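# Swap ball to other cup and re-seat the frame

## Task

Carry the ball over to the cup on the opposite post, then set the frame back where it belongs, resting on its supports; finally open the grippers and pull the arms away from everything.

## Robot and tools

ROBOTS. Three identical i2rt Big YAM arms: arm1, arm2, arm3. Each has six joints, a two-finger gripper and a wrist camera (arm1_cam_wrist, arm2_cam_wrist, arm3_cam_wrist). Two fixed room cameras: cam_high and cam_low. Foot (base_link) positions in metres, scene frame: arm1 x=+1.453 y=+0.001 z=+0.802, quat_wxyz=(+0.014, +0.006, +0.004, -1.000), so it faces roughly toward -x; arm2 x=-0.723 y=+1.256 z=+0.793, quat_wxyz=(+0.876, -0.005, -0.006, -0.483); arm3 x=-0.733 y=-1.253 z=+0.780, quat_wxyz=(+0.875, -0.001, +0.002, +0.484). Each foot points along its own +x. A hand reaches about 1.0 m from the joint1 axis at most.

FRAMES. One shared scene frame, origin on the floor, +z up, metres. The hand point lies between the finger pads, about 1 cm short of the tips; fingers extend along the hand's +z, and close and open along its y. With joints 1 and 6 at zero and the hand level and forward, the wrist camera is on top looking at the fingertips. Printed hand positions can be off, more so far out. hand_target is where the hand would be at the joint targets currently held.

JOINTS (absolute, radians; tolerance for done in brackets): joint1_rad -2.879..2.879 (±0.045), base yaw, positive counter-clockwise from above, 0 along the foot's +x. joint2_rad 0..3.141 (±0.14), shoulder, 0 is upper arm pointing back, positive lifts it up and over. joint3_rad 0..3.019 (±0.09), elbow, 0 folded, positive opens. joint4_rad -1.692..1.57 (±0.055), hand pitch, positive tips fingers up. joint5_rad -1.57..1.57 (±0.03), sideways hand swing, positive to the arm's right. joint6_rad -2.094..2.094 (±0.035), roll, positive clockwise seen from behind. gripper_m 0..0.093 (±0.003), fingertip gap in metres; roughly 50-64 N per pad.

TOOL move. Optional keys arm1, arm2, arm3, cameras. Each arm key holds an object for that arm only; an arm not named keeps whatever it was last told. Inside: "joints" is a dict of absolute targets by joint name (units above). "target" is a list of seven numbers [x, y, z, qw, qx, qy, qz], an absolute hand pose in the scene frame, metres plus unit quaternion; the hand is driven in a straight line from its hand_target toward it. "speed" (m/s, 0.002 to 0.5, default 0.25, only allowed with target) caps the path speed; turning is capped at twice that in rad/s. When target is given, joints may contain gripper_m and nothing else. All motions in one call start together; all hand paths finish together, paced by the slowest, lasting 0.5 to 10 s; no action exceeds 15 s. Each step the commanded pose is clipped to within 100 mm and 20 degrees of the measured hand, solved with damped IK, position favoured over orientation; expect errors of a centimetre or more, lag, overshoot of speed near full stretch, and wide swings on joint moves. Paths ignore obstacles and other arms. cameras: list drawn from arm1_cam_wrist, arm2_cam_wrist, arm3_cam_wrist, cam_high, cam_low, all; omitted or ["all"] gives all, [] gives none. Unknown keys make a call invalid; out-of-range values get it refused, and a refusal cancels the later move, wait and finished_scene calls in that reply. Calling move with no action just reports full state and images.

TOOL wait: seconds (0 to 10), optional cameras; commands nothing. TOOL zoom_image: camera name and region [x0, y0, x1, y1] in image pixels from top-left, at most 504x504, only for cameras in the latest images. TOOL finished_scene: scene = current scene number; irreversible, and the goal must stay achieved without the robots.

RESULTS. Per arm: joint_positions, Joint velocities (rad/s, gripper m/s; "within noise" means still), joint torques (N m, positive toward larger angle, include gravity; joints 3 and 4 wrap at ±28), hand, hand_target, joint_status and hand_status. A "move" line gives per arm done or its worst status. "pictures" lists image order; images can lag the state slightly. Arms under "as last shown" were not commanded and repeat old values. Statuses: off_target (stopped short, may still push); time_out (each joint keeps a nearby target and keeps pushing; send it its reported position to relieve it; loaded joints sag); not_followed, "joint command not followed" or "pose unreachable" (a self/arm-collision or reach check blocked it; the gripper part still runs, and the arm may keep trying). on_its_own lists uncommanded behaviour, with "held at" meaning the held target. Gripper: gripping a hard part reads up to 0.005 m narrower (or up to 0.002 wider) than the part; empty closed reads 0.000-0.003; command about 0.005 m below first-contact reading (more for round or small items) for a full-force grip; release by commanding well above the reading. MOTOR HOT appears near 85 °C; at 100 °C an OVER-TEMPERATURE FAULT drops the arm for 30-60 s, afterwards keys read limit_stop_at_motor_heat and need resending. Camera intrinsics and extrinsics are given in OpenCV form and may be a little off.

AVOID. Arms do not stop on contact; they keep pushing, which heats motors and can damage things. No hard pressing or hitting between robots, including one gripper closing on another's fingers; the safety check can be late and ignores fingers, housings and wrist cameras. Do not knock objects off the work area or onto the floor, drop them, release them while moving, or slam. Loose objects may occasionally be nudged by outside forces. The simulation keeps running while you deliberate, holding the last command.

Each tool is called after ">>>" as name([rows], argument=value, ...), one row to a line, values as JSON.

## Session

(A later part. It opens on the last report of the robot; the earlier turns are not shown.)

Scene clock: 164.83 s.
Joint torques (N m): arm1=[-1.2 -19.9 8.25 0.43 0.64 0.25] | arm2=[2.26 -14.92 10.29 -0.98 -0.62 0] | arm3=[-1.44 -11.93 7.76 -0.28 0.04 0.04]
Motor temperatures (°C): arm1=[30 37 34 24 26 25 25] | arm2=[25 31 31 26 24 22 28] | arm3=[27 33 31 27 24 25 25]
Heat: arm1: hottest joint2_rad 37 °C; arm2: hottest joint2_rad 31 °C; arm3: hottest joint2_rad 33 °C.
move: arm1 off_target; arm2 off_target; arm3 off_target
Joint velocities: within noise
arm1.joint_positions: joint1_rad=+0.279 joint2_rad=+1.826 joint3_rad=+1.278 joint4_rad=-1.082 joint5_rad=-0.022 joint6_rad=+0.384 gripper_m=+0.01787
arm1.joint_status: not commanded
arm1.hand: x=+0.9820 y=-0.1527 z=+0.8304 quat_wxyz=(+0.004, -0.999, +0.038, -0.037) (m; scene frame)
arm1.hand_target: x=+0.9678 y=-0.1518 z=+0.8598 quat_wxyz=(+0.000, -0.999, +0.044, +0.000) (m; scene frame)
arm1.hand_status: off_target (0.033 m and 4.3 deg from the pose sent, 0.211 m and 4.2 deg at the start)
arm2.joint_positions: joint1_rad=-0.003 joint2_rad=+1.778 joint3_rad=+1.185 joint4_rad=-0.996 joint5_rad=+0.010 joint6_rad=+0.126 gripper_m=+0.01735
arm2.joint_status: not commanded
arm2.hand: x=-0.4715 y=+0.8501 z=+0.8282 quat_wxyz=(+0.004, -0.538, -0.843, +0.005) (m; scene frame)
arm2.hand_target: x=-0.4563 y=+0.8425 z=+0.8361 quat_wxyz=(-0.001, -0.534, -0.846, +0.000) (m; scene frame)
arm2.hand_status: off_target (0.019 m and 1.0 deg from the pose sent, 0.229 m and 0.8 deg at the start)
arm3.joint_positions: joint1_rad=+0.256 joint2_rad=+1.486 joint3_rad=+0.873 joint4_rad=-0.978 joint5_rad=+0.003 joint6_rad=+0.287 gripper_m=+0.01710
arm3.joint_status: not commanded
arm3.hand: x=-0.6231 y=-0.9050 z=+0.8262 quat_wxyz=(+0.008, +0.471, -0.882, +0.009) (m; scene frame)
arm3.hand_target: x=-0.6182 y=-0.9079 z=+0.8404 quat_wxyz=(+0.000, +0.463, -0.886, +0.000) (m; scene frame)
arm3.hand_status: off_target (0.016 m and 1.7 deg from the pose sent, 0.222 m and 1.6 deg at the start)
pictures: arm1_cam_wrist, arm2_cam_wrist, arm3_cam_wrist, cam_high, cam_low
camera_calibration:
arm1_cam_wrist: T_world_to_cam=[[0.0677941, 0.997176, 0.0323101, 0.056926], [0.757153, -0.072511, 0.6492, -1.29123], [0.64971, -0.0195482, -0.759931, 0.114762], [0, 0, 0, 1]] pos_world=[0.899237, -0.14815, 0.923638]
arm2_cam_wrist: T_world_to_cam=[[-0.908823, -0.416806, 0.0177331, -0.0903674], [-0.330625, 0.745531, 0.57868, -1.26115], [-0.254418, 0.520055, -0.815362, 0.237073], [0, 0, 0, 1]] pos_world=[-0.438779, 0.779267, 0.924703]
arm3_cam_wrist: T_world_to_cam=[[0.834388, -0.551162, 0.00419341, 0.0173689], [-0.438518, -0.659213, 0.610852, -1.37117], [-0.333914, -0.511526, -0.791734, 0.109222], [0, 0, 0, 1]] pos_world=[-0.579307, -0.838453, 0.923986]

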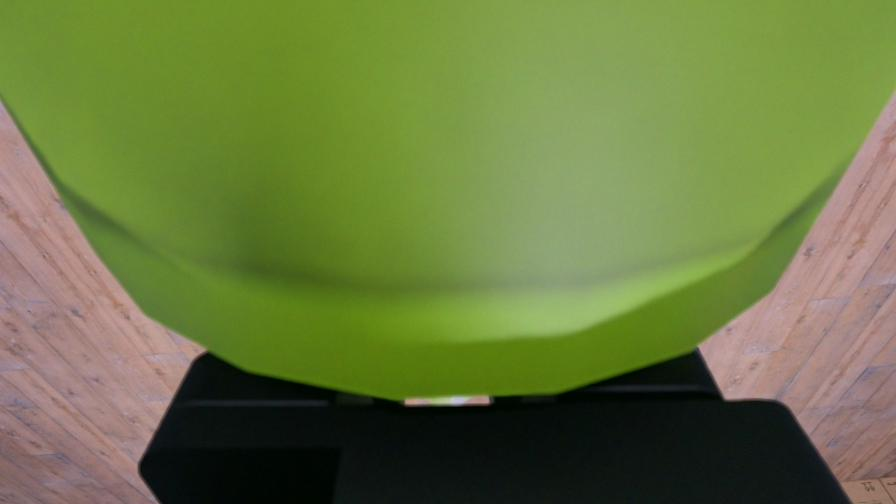

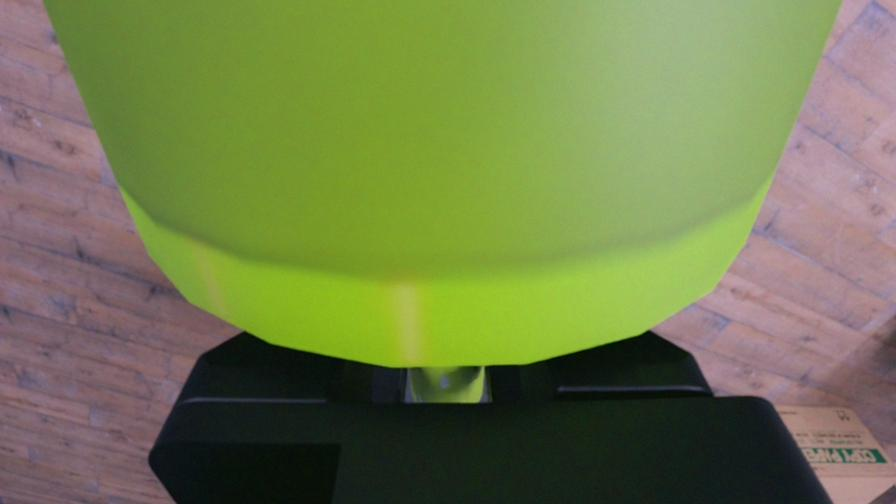

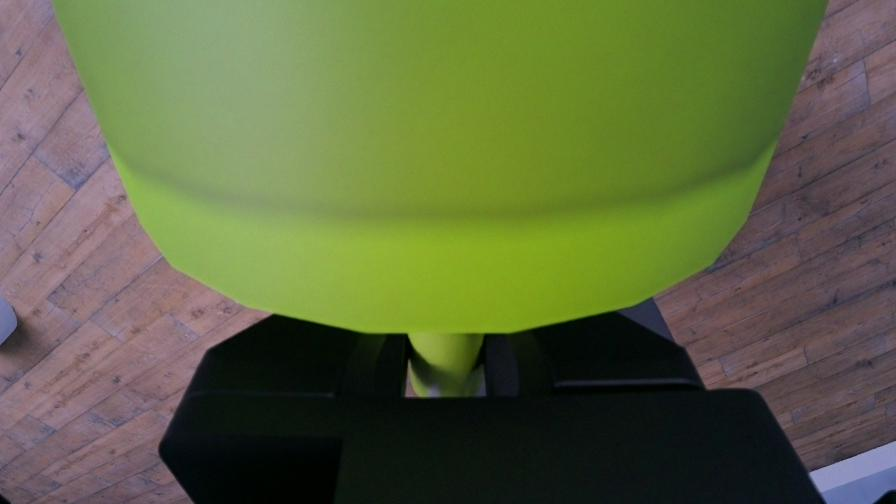

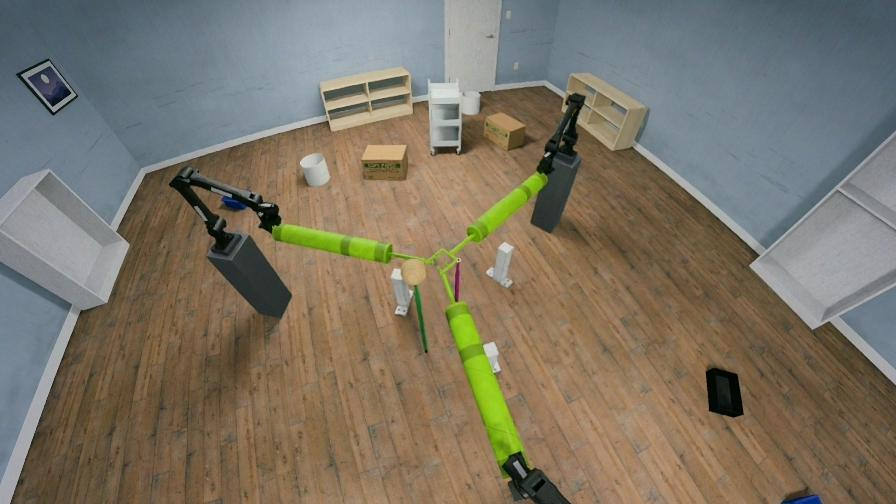

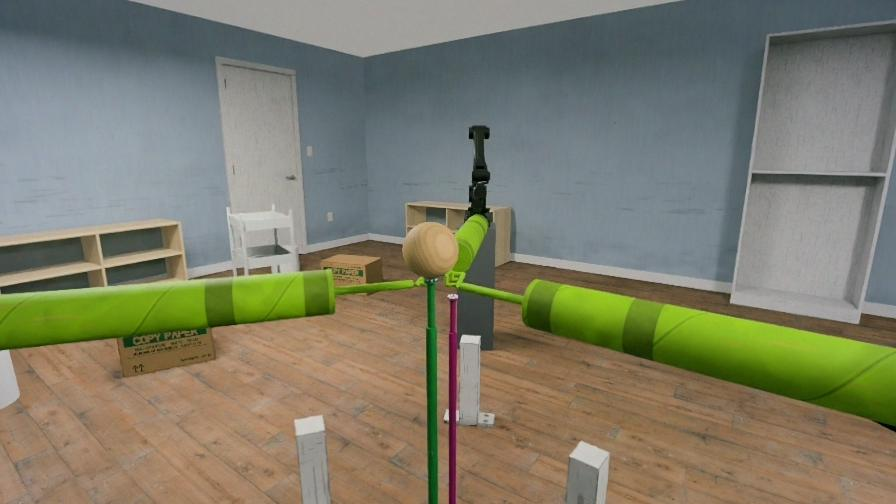

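>>> move(arm1={"target":[1.039,-0.304,0.855,0,-0.999,0.0436,0],"speed":0.12}, arm2={"target":[-0.384,0.690,0.839,0,0.534,0.846,0],"speed":0.12}, arm3={"target":[-0.546,-1.060,0.841,0,-0.463,0.886,0],"speed":0.12}, cameras=["cam_high","cam_low"])

>>> zoom_image(camera="cam_high", region=[350, 210, 490, 310])

>>> zoom_image(camera="cam_low", region=[360, 210, 500, 310])

Scene clock: 183.80 s.
Joint torques (N m): arm1=[-1.14 -17.96 10.37 -0.06 0.88 0.29] | arm2=[2.37 -21.66 12.18 -0.77 -0.55 0.03] | arm3=[-1.49 -7.77 8.28 -0.73 0.05 0.08]
Motor temperatures (°C): arm1=[30 37 36 24 26 25 26] | arm2=[25 32 34 26 24 22 28] | arm3=[27 33 32 27 24 25 26]
Heat: arm1: hottest joint2_rad 37 °C; arm2: hottest joint3_rad 34 °C; arm3: hottest joint2_rad 33 °C.
move: arm1 off_target; arm2 off_target; arm3 off_target
Joint velocities: within noise
arm1.joint_positions: joint1_rad=+0.612 joint2_rad=+1.816 joint3_rad=+1.259 joint4_rad=-1.062 joint5_rad=-0.023 joint6_rad=+0.712 gripper_m=+0.01786
arm1.joint_status: not commanded
arm1.hand: x=+1.0599 y=-0.2963 z=+0.8284 quat_wxyz=(+0.011, -0.999, +0.036, -0.031) (m; scene frame)
arm1.hand_target: x=+1.0401 y=-0.3034 z=+0.8552 quat_wxyz=(+0.000, -0.999, +0.044, +0.000) (m; scene frame)
arm1.hand_status: off_target (0.035 m and 3.9 deg from the pose sent, 0.164 m and 4.3 deg at the start)
arm2.joint_positions: joint1_rad=-0.037 joint2_rad=+2.175 joint3_rad=+1.824 joint4_rad=-1.254 joint5_rad=+0.009 joint6_rad=+0.090 gripper_m=+0.01735
arm2.joint_status: not commanded
arm2.hand: x=-0.4026 y=+0.6997 z=+0.8294 quat_wxyz=(+0.011, -0.538, -0.843, +0.000) (m; scene frame)
arm2.hand_target: x=-0.3845 y=+0.6910 z=+0.8392 quat_wxyz=(-0.001, -0.534, -0.846, +0.000) (m; scene frame)
arm2.hand_status: off_target (0.023 m and 1.4 deg from the pose sent, 0.183 m and 1.0 deg at the start)
arm3.joint_positions: joint1_rad=-0.192 joint2_rad=+1.217 joint3_rad=+0.632 joint4_rad=-0.988 joint5_rad=+0.000 joint6_rad=-0.165 gripper_m=+0.01710
arm3.joint_status: not commanded
arm3.hand: x=-0.5470 y=-1.0545 z=+0.8308 quat_wxyz=(+0.003, +0.473, -0.881, +0.001) (m; scene frame)
arm3.hand_target: x=-0.5461 y=-1.0598 z=+0.8403 quat_wxyz=(+0.000, +0.463, -0.886, +0.000) (m; scene frame)
arm3.hand_status: off_target (0.012 m and 1.3 deg from the pose sent, 0.174 m and 1.7 deg at the start)
pictures: cam_high, cam_low

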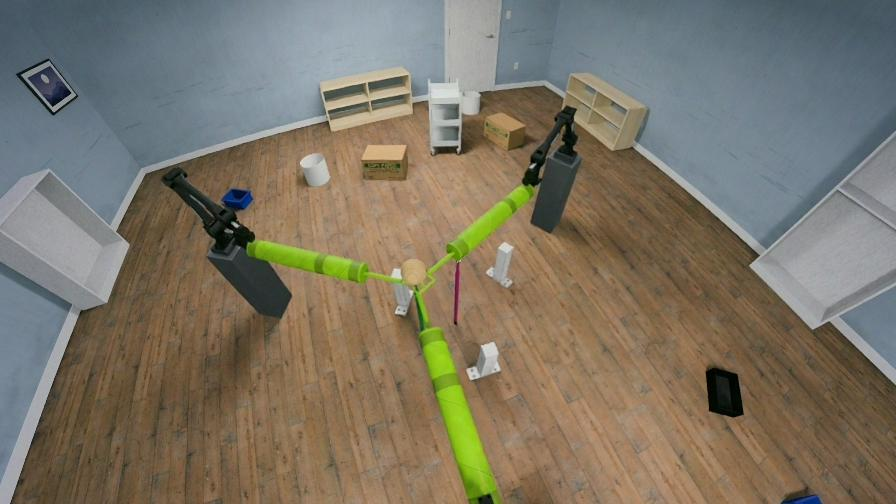

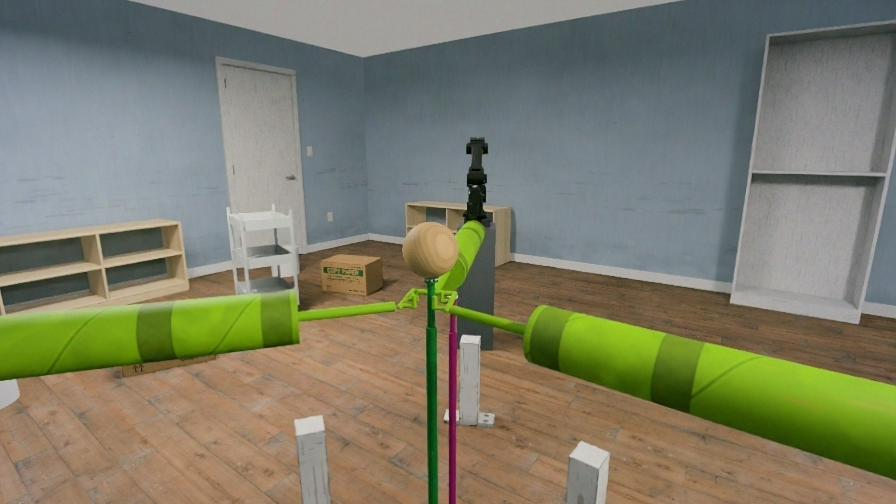

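Scaled by 3.600 from the camera's 896x504 image, which has a finer 1280x720 frame.

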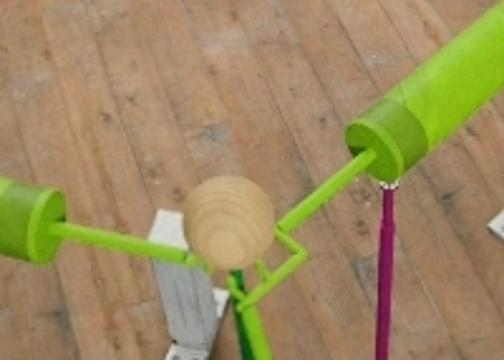

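Scaled by 3.600 from the camera's 896x504 image, which has a finer 1280x720 frame.

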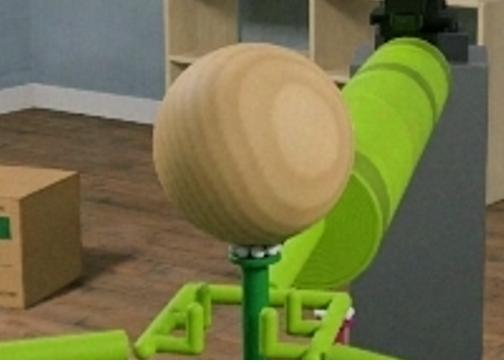

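>>> move(arm1={"target":[1.057,-0.312,0.855,0,-0.999,0.0436,0],"speed":0.12}, arm2={"target":[-0.366,0.682,0.839,0,0.534,0.846,0],"speed":0.12}, arm3={"target":[-0.528,-1.068,0.841,0,-0.463,0.886,0],"speed":0.12}, cameras=["cam_high","cam_low"])

>>> zoom_image(camera="cam_high", region=[380, 240, 450, 310])

>>> zoom_image(camera="cam_low", region=[390, 250, 470, 320])

Scene clock: 199.03 s.
Joint torques (N m): arm1=[-0.79 -19.49 8.01 0.32 0.88 0.31] | arm2=[3.96 -22.36 12.44 -0.8 -0.56 0.21] | arm3=[-1.67 -6.18 9.63 -0.35 0.1 0.08]
Motor temperatures (°C): arm1=[30 35 37 24 27 25 26] | arm2=[25 36 38 26 24 22 28] | arm3=[27 31 33 27 23 25 26]
Heat: arm1: hottest joint3_rad 37 °C; arm2: hottest joint3_rad 38 °C; arm3: hottest joint3_rad 33 °C.
move: arm1 off_target; arm2 off_target; arm3 off_target
Joint velocities: within noise
arm1.joint_positions: joint1_rad=+0.641 joint2_rad=+1.816 joint3_rad=+1.259 joint4_rad=-1.062 joint5_rad=-0.023 joint6_rad=+0.744 gripper_m=+0.01786
arm1.joint_status: not commanded
arm1.hand: x=+1.0688 y=-0.3077 z=+0.8284 quat_wxyz=(+0.012, -0.999, +0.038, -0.031) (m; scene frame)
arm1.hand_target: x=+1.0575 y=-0.3116 z=+0.8547 quat_wxyz=(+0.000, -0.999, +0.044, +0.000) (m; scene frame)
arm1.hand_status: off_target (0.029 m and 3.9 deg from the pose sent, 0.031 m and 3.9 deg at the start)
arm2.joint_positions: joint1_rad=-0.037 joint2_rad=+2.220 joint3_rad=+1.901 joint4_rad=-1.289 joint5_rad=+0.008 joint6_rad=+0.090 gripper_m=+0.01735
arm2.joint_status: not commanded
arm2.hand: x=-0.3947 y=+0.6861 z=+0.8290 quat_wxyz=(+0.012, -0.537, -0.843, +0.000) (m; scene frame)
arm2.hand_target: x=-0.3667 y=+0.6835 z=+0.8394 quat_wxyz=(-0.001, -0.533, -0.846, +0.000) (m; scene frame)
arm2.hand_status: off_target (0.031 m and 1.5 deg from the pose sent, 0.042 m and 1.4 deg at the start)
arm3.joint_positions: joint1_rad=-0.257 joint2_rad=+1.217 joint3_rad=+0.632 joint4_rad=-0.995 joint5_rad=-0.002 joint6_rad=-0.232 gripper_m=+0.01710
arm3.joint_status: not commanded
arm3.hand: x=-0.5359 y=-1.0680 z=+0.8308 quat_wxyz=(+0.007, +0.473, -0.881, +0.001) (m; scene frame)
arm3.hand_target: x=-0.5282 y=-1.0681 z=+0.8407 quat_wxyz=(+0.000, +0.463, -0.886, +0.000) (m; scene frame)
arm3.hand_status: off_target (0.013 m and 1.6 deg from the pose sent, 0.025 m and 1.3 deg at the start)
pictures: cam_high, cam_low

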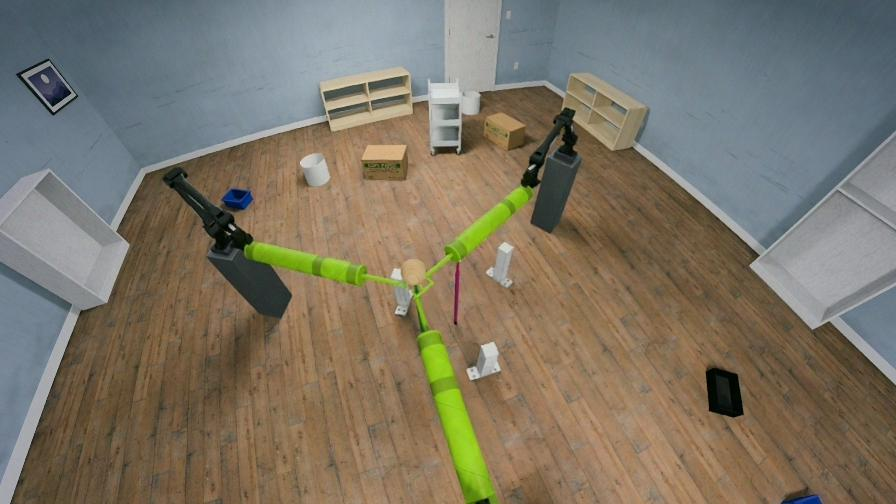

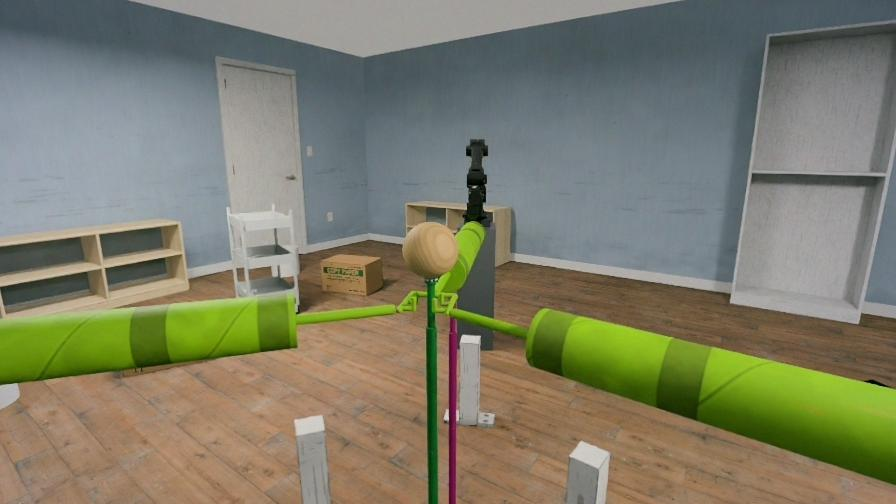

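Scaled by 7.200 from the camera's 896x504 image, which has a finer 1280x720 frame.

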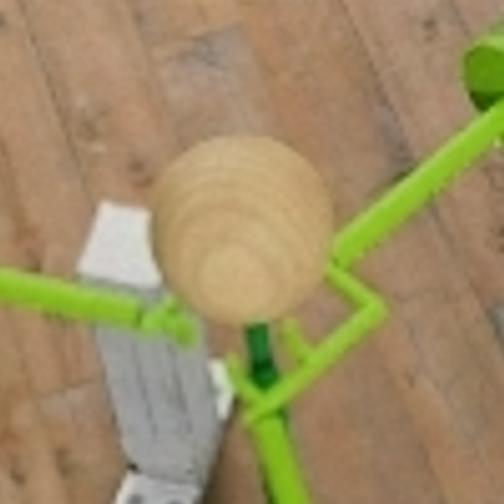

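Scaled by 6.300 from the camera's 896x504 image, which has a finer 1280x720 frame.

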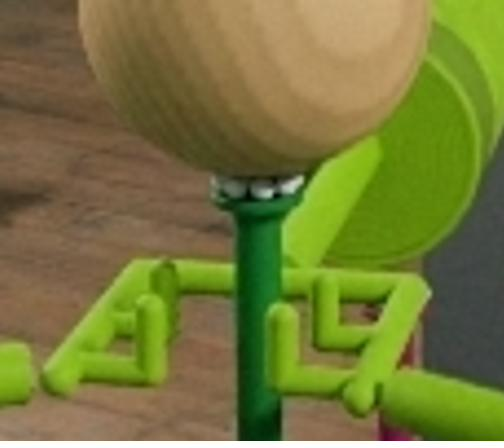

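>>> move(arm1={"target":[1.057,-0.294,0.855,0,-0.999,0.0436,0],"speed":0.12}, arm2={"target":[-0.366,0.700,0.839,0,0.534,0.846,0],"speed":0.12}, arm3={"target":[-0.528,-1.050,0.841,0,-0.463,0.886,0],"speed":0.12}, cameras=["cam_high","cam_low"])

>>> zoom_image(camera="cam_high", region=[380, 240, 450, 310])

>>> zoom_image(camera="cam_low", region=[390, 250, 470, 320])

Scene clock: 213.13 s.
Joint torques (N m): arm1=[-3.14 -19.9 7.16 0.06 0.91 0.05] | arm2=[3.96 -25.29 7.66 0.2 -0.52 0.23] | arm3=[0.62 -5.25 10.78 -0.17 -0.03 0.34]
Motor temperatures (°C): arm1=[30 35 37 24 27 25 26] | arm2=[25 37 42 26 24 22 28] | arm3=[27 31 35 27 23 25 26]
Heat: arm1: hottest joint3_rad 37 °C; arm2: hottest joint3_rad 42 °C; arm3: hottest joint3_rad 35 °C.
move: arm1 off_target; arm2 off_target; arm3 off_target
Joint velocities: within noise
arm1.joint_positions: joint1_rad=+0.641 joint2_rad=+1.801 joint3_rad=+1.233 joint4_rad=-1.044 joint5_rad=-0.022 joint6_rad=+0.744 gripper_m=+0.01786
arm1.joint_status: not commanded
arm1.hand: x=+1.0730 y=-0.3041 z=+0.8274 quat_wxyz=(+0.009, -0.999, +0.037, -0.028) (m; scene frame)
arm1.hand_target: x=+1.0576 y=-0.2939 z=+0.8542 quat_wxyz=(+0.001, -0.999, +0.044, +0.000) (m; scene frame)
arm1.hand_status: off_target (0.033 m and 3.5 deg from the pose sent, 0.032 m and 3.9 deg at the start)
arm2.joint_positions: joint1_rad=-0.024 joint2_rad=+2.220 joint3_rad=+1.899 joint4_rad=-1.290 joint5_rad=+0.007 joint6_rad=+0.102 gripper_m=+0.01735
arm2.joint_status: not commanded
arm2.hand: x=-0.3876 y=+0.6913 z=+0.8283 quat_wxyz=(+0.013, -0.537, -0.843, -0.001) (m; scene frame)
arm2.hand_target: x=-0.3665 y=+0.7002 z=+0.8391 quat_wxyz=(+0.000, -0.534, -0.846, +0.000) (m; scene frame)
arm2.hand_status: off_target (0.026 m and 1.6 deg from the pose sent, 0.034 m and 1.5 deg at the start)
arm3.joint_positions: joint1_rad=-0.238 joint2_rad=+1.237 joint3_rad=+0.646 joint4_rad=-0.993 joint5_rad=+0.001 joint6_rad=-0.210 gripper_m=+0.01710
arm3.joint_status: not commanded
arm3.hand: x=-0.5352 y=-1.0607 z=+0.8303 quat_wxyz=(+0.008, +0.472, -0.881, +0.003) (m; scene frame)
arm3.hand_target: x=-0.5282 y=-1.0501 z=+0.8410 quat_wxyz=(+0.000, +0.463, -0.886, +0.000) (m; scene frame)
arm3.hand_status: off_target (0.017 m and 1.5 deg from the pose sent, 0.022 m and 1.5 deg at the start)
pictures: cam_high, cam_low

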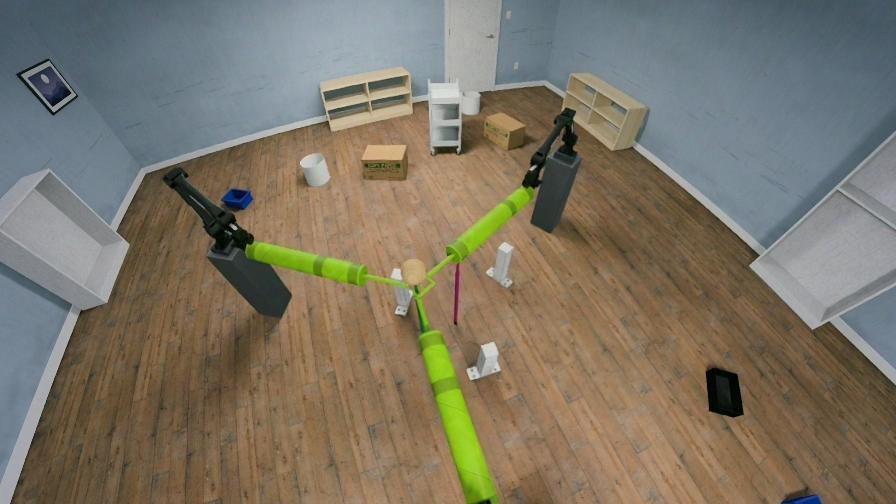

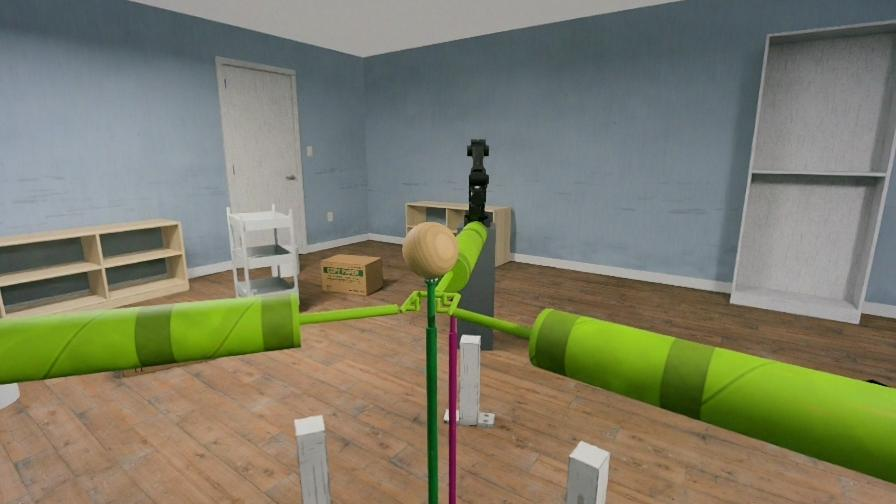

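Scaled by 7.200 from the camera's 896x504 image, which has a finer 1280x720 frame.

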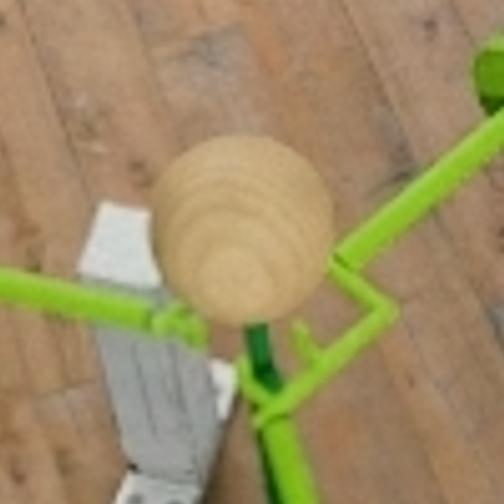

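Scaled by 6.300 from the camera's 896x504 image, which has a finer 1280x720 frame.

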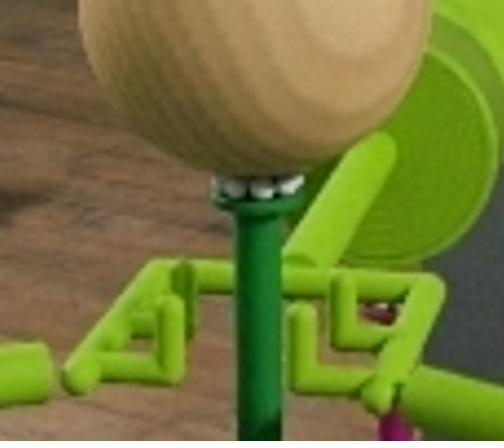

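>>> move(arm1={"target":[1.057,-0.294,0.975,0,-0.999,0.0436,0],"speed":0.06}, arm2={"target":[-0.366,0.700,0.959,0,0.534,0.846,0],"speed":0.06}, arm3={"target":[-0.528,-1.050,0.961,0,-0.463,0.886,0],"speed":0.06}, cameras=["cam_high","cam_low"])

>>> zoom_image(camera="cam_low", region=[390, 180, 490, 320])

Scene clock: 223.63 s.
Joint torques (N m): arm1=[-2.14 -18.96 12.83 -1.35 0.79 0.15] | arm2=[3.6 -26.11 12.86 -1.18 -0.56 0.17] | arm3=[0.09 -7.88 13.48 -1.81 -0.08 0.3]
Motor temperatures (°C): arm1=[30 35 37 24 27 25 26] | arm2=[25 38 42 26 24 22 29] | arm3=[27 30 34 27 23 25 26]
Heat: arm1: hottest joint3_rad 37 °C; arm2: hottest joint3_rad 42 °C; arm3: hottest joint3_rad 34 °C.
move: arm1 off_target; arm2 off_target; arm3 off_target
Joint velocities: within noise
arm1.joint_positions: joint1_rad=+0.629 joint2_rad=+1.679 joint3_rad=+1.353 joint4_rad=-1.308 joint5_rad=-0.020 joint6_rad=+0.734 gripper_m=+0.01786
arm1.joint_status: not commanded
arm1.hand: x=+1.0759 y=-0.2941 z=+0.9267 quat_wxyz=(+0.017, -0.998, +0.038, -0.036) (m; scene frame)
arm1.hand_target: x=+1.0592 y=-0.2929 z=+0.9739 quat_wxyz=(+0.000, -0.999, +0.044, +0.000) (m; scene frame)
arm1.hand_status: off_target (0.052 m and 4.6 deg from the pose sent, 0.149 m and 3.5 deg at the start)
arm2.joint_positions: joint1_rad=-0.020 joint2_rad=+2.167 joint3_rad=+2.033 joint4_rad=-1.519 joint5_rad=+0.007 joint6_rad=+0.106 gripper_m=+0.01735
arm2.joint_status: not commanded
arm2.hand: x=-0.3904 y=+0.7012 z=+0.9128 quat_wxyz=(+0.032, -0.537, -0.843, -0.010) (m; scene frame)
arm2.hand_target: x=-0.3676 y=+0.7023 z=+0.9584 quat_wxyz=(-0.001, -0.533, -0.846, +0.000) (m; scene frame)
arm2.hand_status: off_target (0.052 m and 3.9 deg from the pose sent, 0.133 m and 1.6 deg at the start)
arm3.joint_positions: joint1_rad=-0.232 joint2_rad=+1.137 joint3_rad=+0.856 joint4_rad=-1.323 joint5_rad=+0.002 joint6_rad=-0.207 gripper_m=+0.01710
arm3.joint_status: not commanded
arm3.hand: x=-0.5307 y=-1.0543 z=+0.9295 quat_wxyz=(+0.017, +0.473, -0.881, +0.006) (m; scene frame)
arm3.hand_target: x=-0.5283 y=-1.0504 z=+0.9595 quat_wxyz=(+0.000, +0.463, -0.886, +0.000) (m; scene frame)
arm3.hand_status: off_target (0.032 m and 2.5 deg from the pose sent, 0.131 m and 1.5 deg at the start)
pictures: cam_high, cam_low

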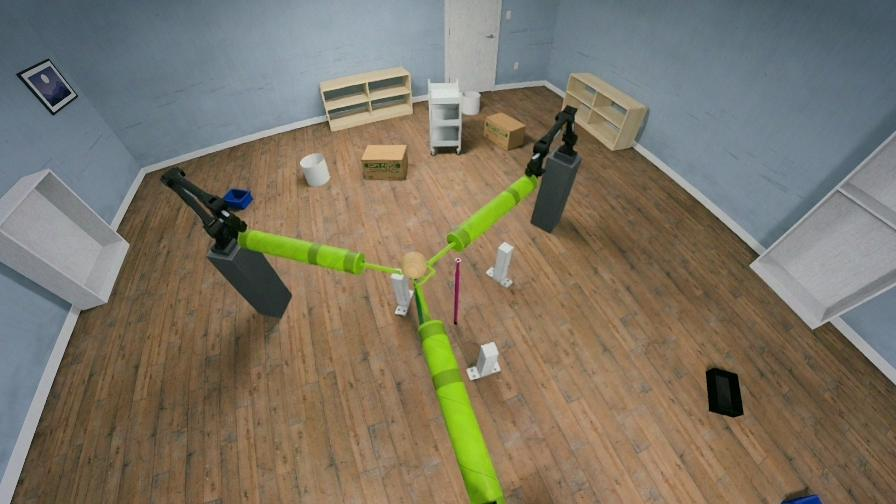

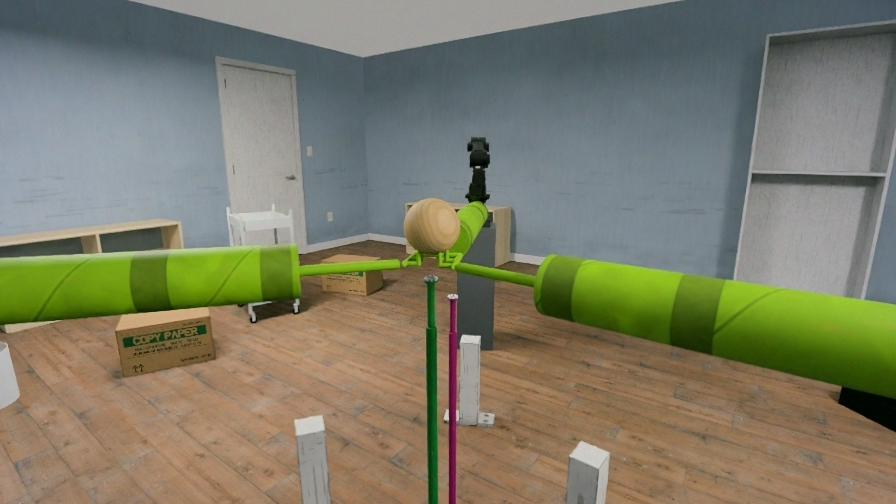

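Scaled by 3.600 from the camera's 896x504 image, which has a finer 1280x720 frame.

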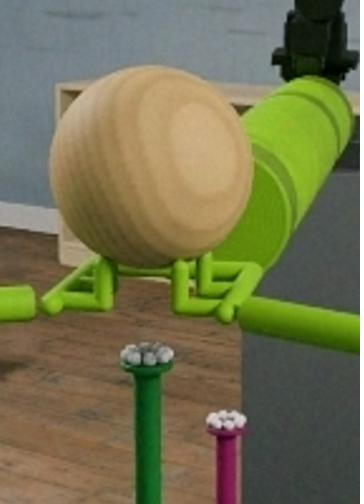

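>>> move(arm1={"target":[0.930,-0.045,0.975,0,-0.999,0.0436,0],"speed":0.1}, arm2={"target":[-0.493,0.949,0.965,0,0.534,0.846,0],"speed":0.1}, arm3={"target":[-0.655,-0.801,0.970,0,-0.463,0.886,0],"speed":0.1}, cameras=["cam_high","cam_low"])

>>> zoom_image(camera="cam_low", region=[400, 180, 500, 320])

>>> zoom_image(camera="cam_high", region=[410, 210, 490, 290])

Scene clock: 236.33 s.
Joint torques (N m): arm1=[-3.14 -17.26 13.86 -0.57 0.12 0.05] | arm2=[3.72 -15.21 8.01 0.01 -0.52 0.19] | arm3=[0.91 -11.81 13.93 -1.28 0.05 0.37]
Motor temperatures (°C): arm1=[30 35 38 24 27 25 26] | arm2=[25 40 43 26 24 22 29] | arm3=[27 30 39 27 23 25 27]
Heat: arm1: hottest joint3_rad 38 °C; arm2: hottest joint3_rad 43 °C; arm3: hottest joint3_rad 39 °C.
move: arm1 off_target; arm2 off_target; arm3 off_target
Joint velocities: within noise
arm1.joint_positions: joint1_rad=+0.081 joint2_rad=+1.727 joint3_rad=+1.447 joint4_rad=-1.353 joint5_rad=-0.009 joint6_rad=+0.185 gripper_m=+0.01786
arm1.joint_status: not commanded
arm1.hand: x=+0.9544 y=-0.0563 z=+0.9388 quat_wxyz=(+0.005, -0.999, +0.038, -0.036) (m; scene frame)
arm1.hand_target: x=+0.9327 y=-0.0447 z=+0.9752 quat_wxyz=(+0.001, -0.999, +0.044, +0.001) (m; scene frame)
arm1.hand_status: off_target (0.045 m and 4.3 deg from the pose sent, 0.293 m and 4.6 deg at the start)
arm2.joint_positions: joint1_rad=+0.049 joint2_rad=+1.438 joint3_rad=+1.113 joint4_rad=-1.313 joint5_rad=+0.005 joint6_rad=+0.174 gripper_m=+0.01735
arm2.joint_status: not commanded
arm2.hand: x=-0.5047 y=+0.9430 z=+0.9465 quat_wxyz=(+0.026, -0.537, -0.843, -0.006) (m; scene frame)
arm2.hand_target: x=-0.4935 y=+0.9490 z=+0.9646 quat_wxyz=(+0.000, -0.534, -0.846, -0.001) (m; scene frame)
arm2.hand_status: off_target (0.023 m and 3.1 deg from the pose sent, 0.273 m and 3.9 deg at the start)
arm3.joint_positions: joint1_rad=+0.380 joint2_rad=+1.556 joint3_rad=+1.294 joint4_rad=-1.329 joint5_rad=+0.003 joint6_rad=+0.407 gripper_m=+0.01710
arm3.joint_status: not commanded
arm3.hand: x=-0.6518 y=-0.8118 z=+0.9433 quat_wxyz=(+0.007, +0.472, -0.881, +0.010) (m; scene frame)
arm3.hand_target: x=-0.6550 y=-0.8020 z=+0.9696 quat_wxyz=(+0.000, +0.463, -0.886, -0.001) (m; scene frame)
arm3.hand_status: off_target (0.029 m and 1.8 deg from the pose sent, 0.285 m and 2.5 deg at the start)
pictures: cam_high, cam_low

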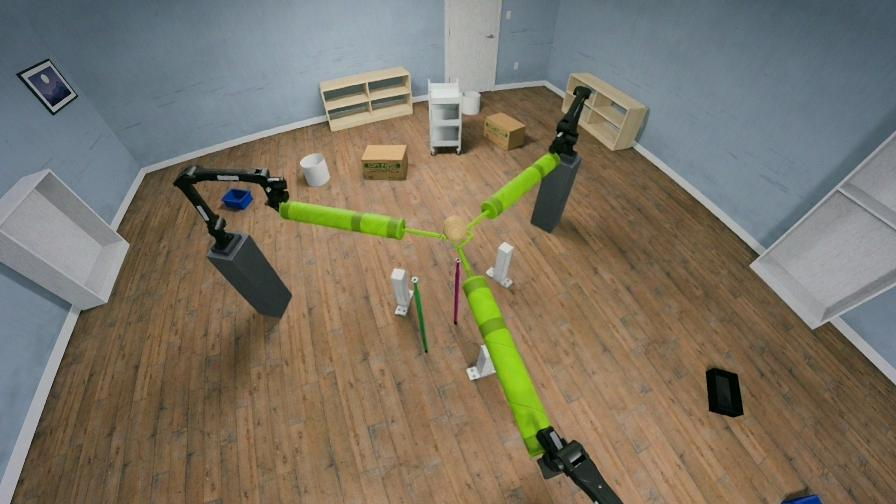

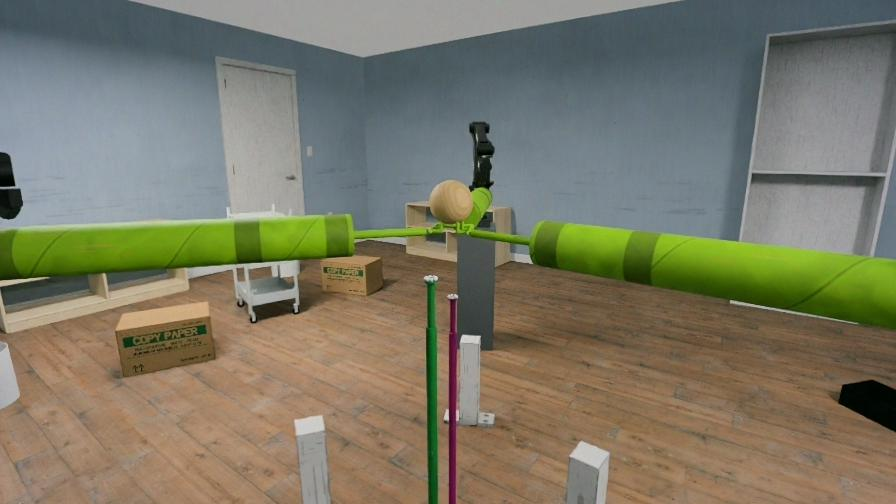

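Scaled by 3.600 from the camera's 896x504 image, which has a finer 1280x720 frame.

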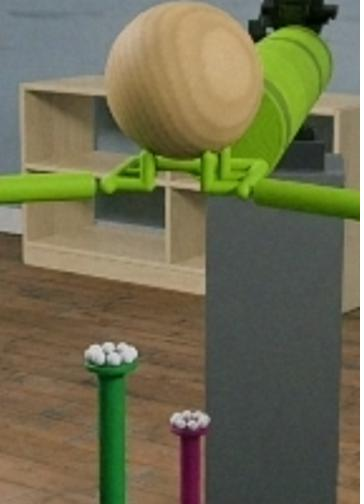

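Scaled by 6.300 from the camera's 896x504 image, which has a finer 1280x720 frame.

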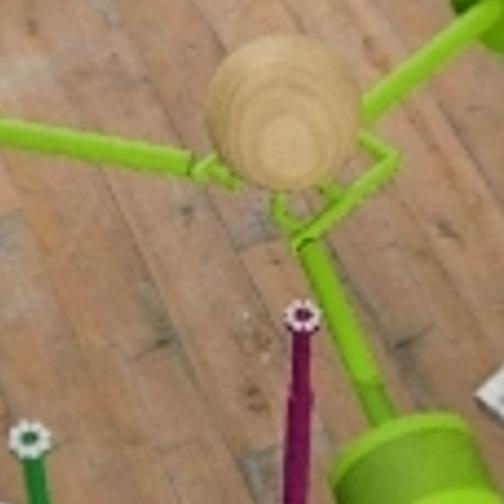

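>>> move(arm1={"target":[0.921,-0.026,0.855,0,-0.999,0.0436,0],"speed":0.1}, arm2={"target":[-0.502,0.968,0.838,0,0.534,0.846,0],"speed":0.1}, arm3={"target":[-0.664,-0.782,0.846,0,-0.463,0.886,0],"speed":0.1}, cameras=["cam_high","cam_low"])

>>> zoom_image(camera="cam_low", region=[410, 220, 500, 320])

>>> zoom_image(camera="cam_high", region=[420, 210, 490, 280])

Scene clock: 253.07 s.
Joint torques (N m): arm1=[-2.2 -19.08 8.79 0.61 0.03 0.1] | arm2=[3.31 -11.87 6.54 0.58 -0.44 0.14] | arm3=[-0.03 -13.39 9.1 0.21 0.29 0.24]
Motor temperatures (°C): arm1=[30 34 40 24 27 25 27] | arm2=[25 37 41 26 24 22 29] | arm3=[27 30 43 27 23 25 27]
Heat: arm1: hottest joint3_rad 40 °C; arm2: hottest joint3_rad 41 °C; arm3: hottest joint3_rad 43 °C.
move: arm1 off_target; arm2 off_target; arm3 done
Joint velocities: within noise
arm1.joint_positions: joint1_rad=+0.034 joint2_rad=+1.868 joint3_rad=+1.347 joint4_rad=-1.100 joint5_rad=-0.008 joint6_rad=+0.144 gripper_m=+0.01786
arm1.joint_status: not commanded
arm1.hand: x=+0.9367 y=-0.0329 z=+0.8327 quat_wxyz=(+0.003, -0.999, +0.041, -0.031) (m; scene frame)
arm1.hand_target: x=+0.9217 y=-0.0258 z=+0.8552 quat_wxyz=(+0.000, -0.999, +0.044, +0.000) (m; scene frame)
arm1.hand_status: off_target (0.028 m and 3.5 deg from the pose sent, 0.095 m and 4.3 deg at the start)
arm2.joint_positions: joint1_rad=+0.066 joint2_rad=+1.503 joint3_rad=+0.853 joint4_rad=-0.964 joint5_rad=+0.004 joint6_rad=+0.192 gripper_m=+0.01735
arm2.joint_status: not commanded
arm2.hand: x=-0.5143 y=+0.9673 z=+0.8349 quat_wxyz=(+0.014, -0.537, -0.843, -0.002) (m; scene frame)
arm2.hand_target: x=-0.5022 y=+0.9681 z=+0.8382 quat_wxyz=(+0.000, -0.534, -0.846, +0.000) (m; scene frame)
arm2.hand_status: off_target (0.013 m and 1.7 deg from the pose sent, 0.111 m and 3.1 deg at the start)
arm3.joint_positions: joint1_rad=+0.416 joint2_rad=+1.716 joint3_rad=+1.194 joint4_rad=-1.063 joint5_rad=-0.002 joint6_rad=+0.444 gripper_m=+0.01710
arm3.joint_status: not commanded
arm3.hand: x=-0.6655 y=-0.7864 z=+0.8370 quat_wxyz=(+0.007, +0.472, -0.882, +0.006) (m; scene frame)
arm3.hand_target: x=-0.6641 y=-0.7821 z=+0.8460 quat_wxyz=(+0.000, +0.463, -0.886, +0.000) (m; scene frame)
arm3.hand_status: done (0.010 m and 1.5 deg from the pose sent, 0.103 m and 1.8 deg at the start)
pictures: cam_high, cam_low

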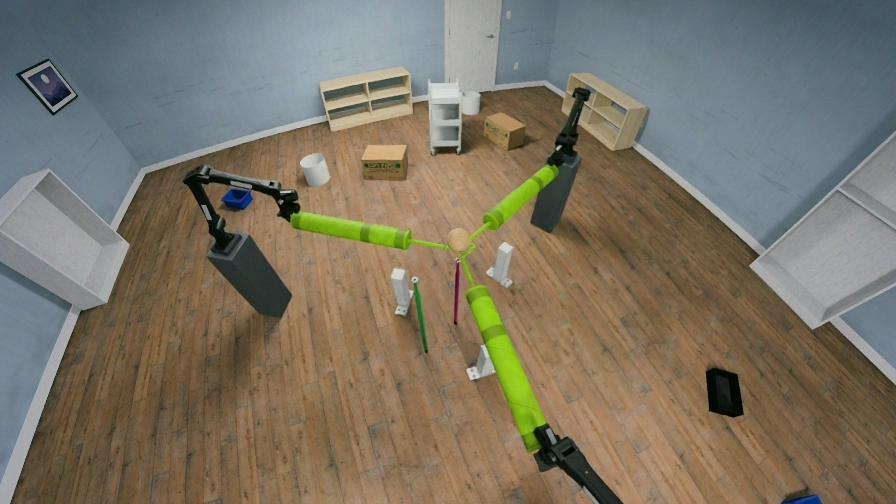

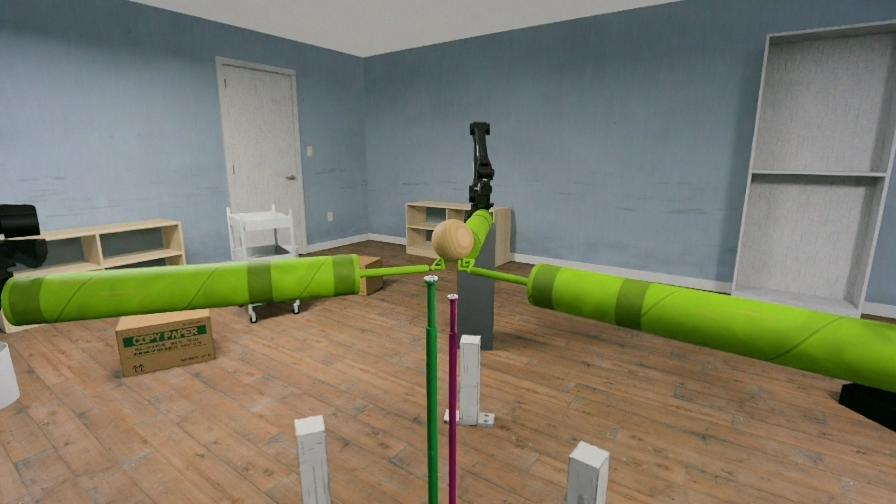

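Scaled by 5.040 from the camera's 896x504 image, which has a finer 1280x720 frame.

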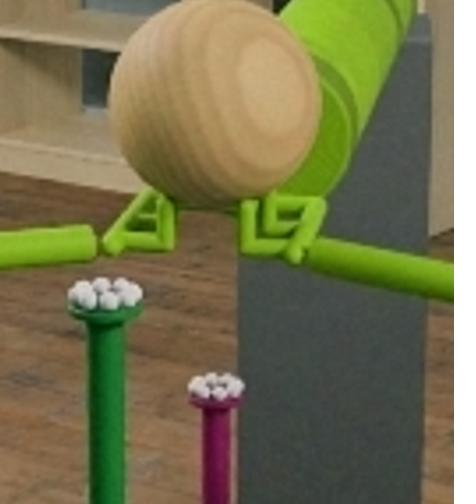

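Scaled by 7.200 from the camera's 896x504 image, which has a finer 1280x720 frame.

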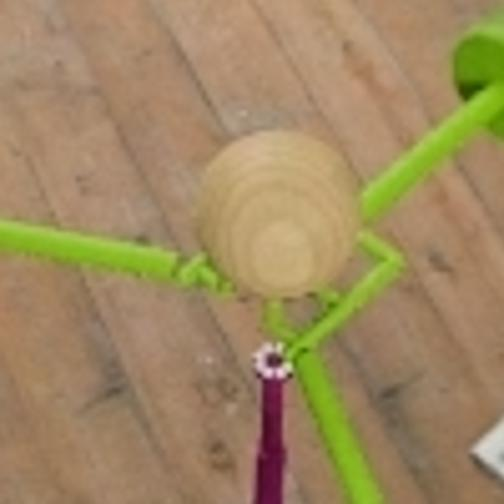

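>>> move(arm1={"target":[0.920,-0.026,0.785,0,-0.999,0.0436,0],"speed":0.06}, arm2={"target":[-0.503,0.968,0.766,0,0.534,0.846,0],"speed":0.06}, arm3={"target":[-0.664,-0.782,0.772,0,-0.463,0.886,0],"speed":0.06}, cameras=["cam_high","cam_low"])

>>> zoom_image(camera="cam_low", region=[410, 230, 500, 330])

>>> zoom_image(camera="cam_high", region=[420, 210, 490, 280])

Scene clock: 263.97 s.
Joint torques (N m): arm1=[-2.08 -18.96 7.64 0.57 0.02 0.11] | arm2=[2.9 -12.34 5.14 0.64 -0.37 0.12] | arm3=[-0.03 -13.51 7.95 0.36 0.28 0.24]
Motor temperatures (°C): arm1=[30 36 39 24 26 25 27] | arm2=[25 36 40 26 24 22 29] | arm3=[27 31 41 27 23 25 27]
Heat: arm1: hottest joint3_rad 39 °C; arm2: hottest joint3_rad 40 °C; arm3: hottest joint3_rad 41 °C.
move: arm1 off_target; arm2 done; arm3 done
Joint velocities: within noise
arm1.joint_positions: joint1_rad=+0.034 joint2_rad=+1.967 joint3_rad=+1.292 joint4_rad=-0.940 joint5_rad=-0.008 joint6_rad=+0.143 gripper_m=+0.01786
arm1.joint_status: not commanded
arm1.hand: x=+0.9359 y=-0.0323 z=+0.7651 quat_wxyz=(+0.003, -0.999, +0.040, -0.027) (m; scene frame)
arm1.hand_target: x=+0.9206 y=-0.0258 z=+0.7851 quat_wxyz=(+0.000, -0.999, +0.044, +0.000) (m; scene frame)
arm1.hand_status: off_target (0.026 m and 3.2 deg from the pose sent, 0.051 m and 3.6 deg at the start)
arm2.joint_positions: joint1_rad=+0.069 joint2_rad=+1.648 joint3_rad=+0.782 joint4_rad=-0.742 joint5_rad=+0.002 joint6_rad=+0.194 gripper_m=+0.01735
arm2.joint_status: not commanded
arm2.hand: x=-0.5129 y=+0.9671 z=+0.7650 quat_wxyz=(+0.011, -0.537, -0.844, -0.001) (m; scene frame)
arm2.hand_target: x=-0.5031 y=+0.9682 z=+0.7660 quat_wxyz=(+0.000, -0.534, -0.846, +0.000) (m; scene frame)
arm2.hand_status: done (0.010 m and 1.4 deg from the pose sent, 0.070 m and 1.7 deg at the start)
arm3.joint_positions: joint1_rad=+0.416 joint2_rad=+1.823 joint3_rad=+1.123 joint4_rad=-0.881 joint5_rad=-0.002 joint6_rad=+0.444 gripper_m=+0.01710
arm3.joint_status: not commanded
arm3.hand: x=-0.6656 y=-0.7864 z=+0.7664 quat_wxyz=(+0.006, +0.472, -0.882, +0.004) (m; scene frame)
arm3.hand_target: x=-0.6641 y=-0.7820 z=+0.7720 quat_wxyz=(+0.000, +0.463, -0.886, +0.000) (m; scene frame)
arm3.hand_status: done (0.007 m and 1.4 deg from the pose sent, 0.065 m and 1.5 deg at the start)
pictures: cam_high, cam_low

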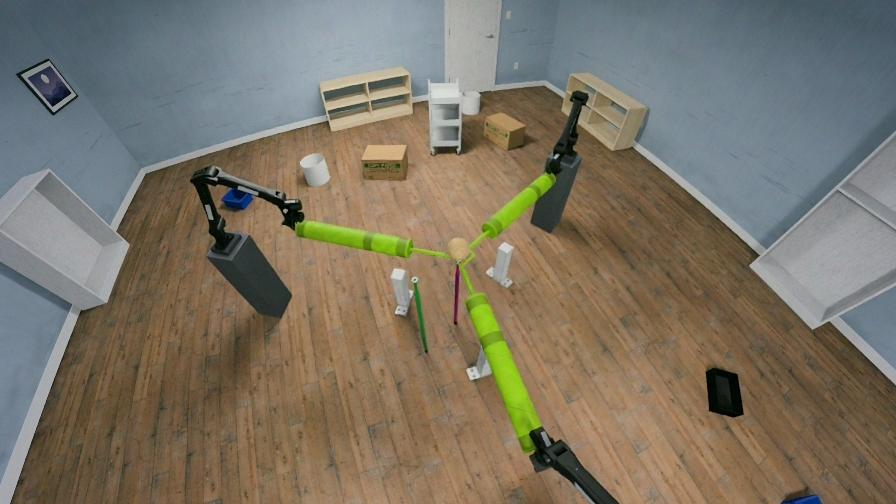

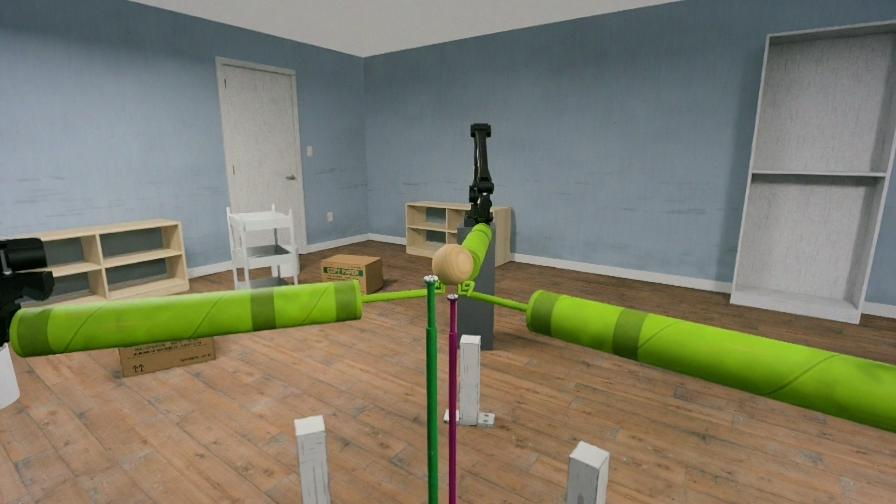

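Scaled by 5.040 from the camera's 896x504 image, which has a finer 1280x720 frame.

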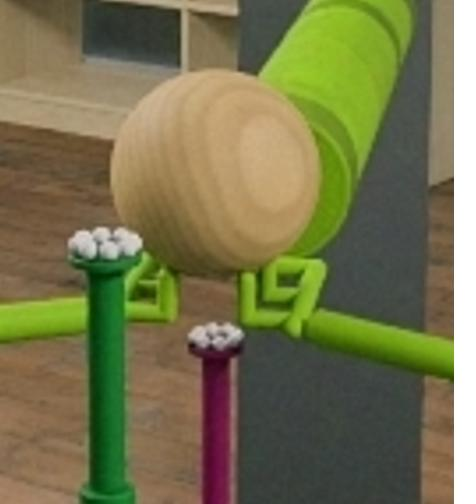

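Scaled by 7.200 from the camera's 896x504 image, which has a finer 1280x720 frame.

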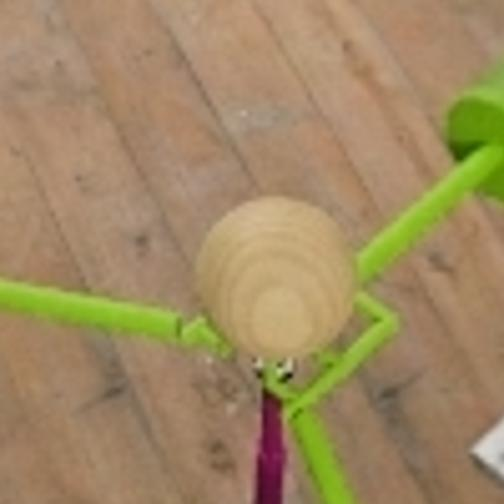

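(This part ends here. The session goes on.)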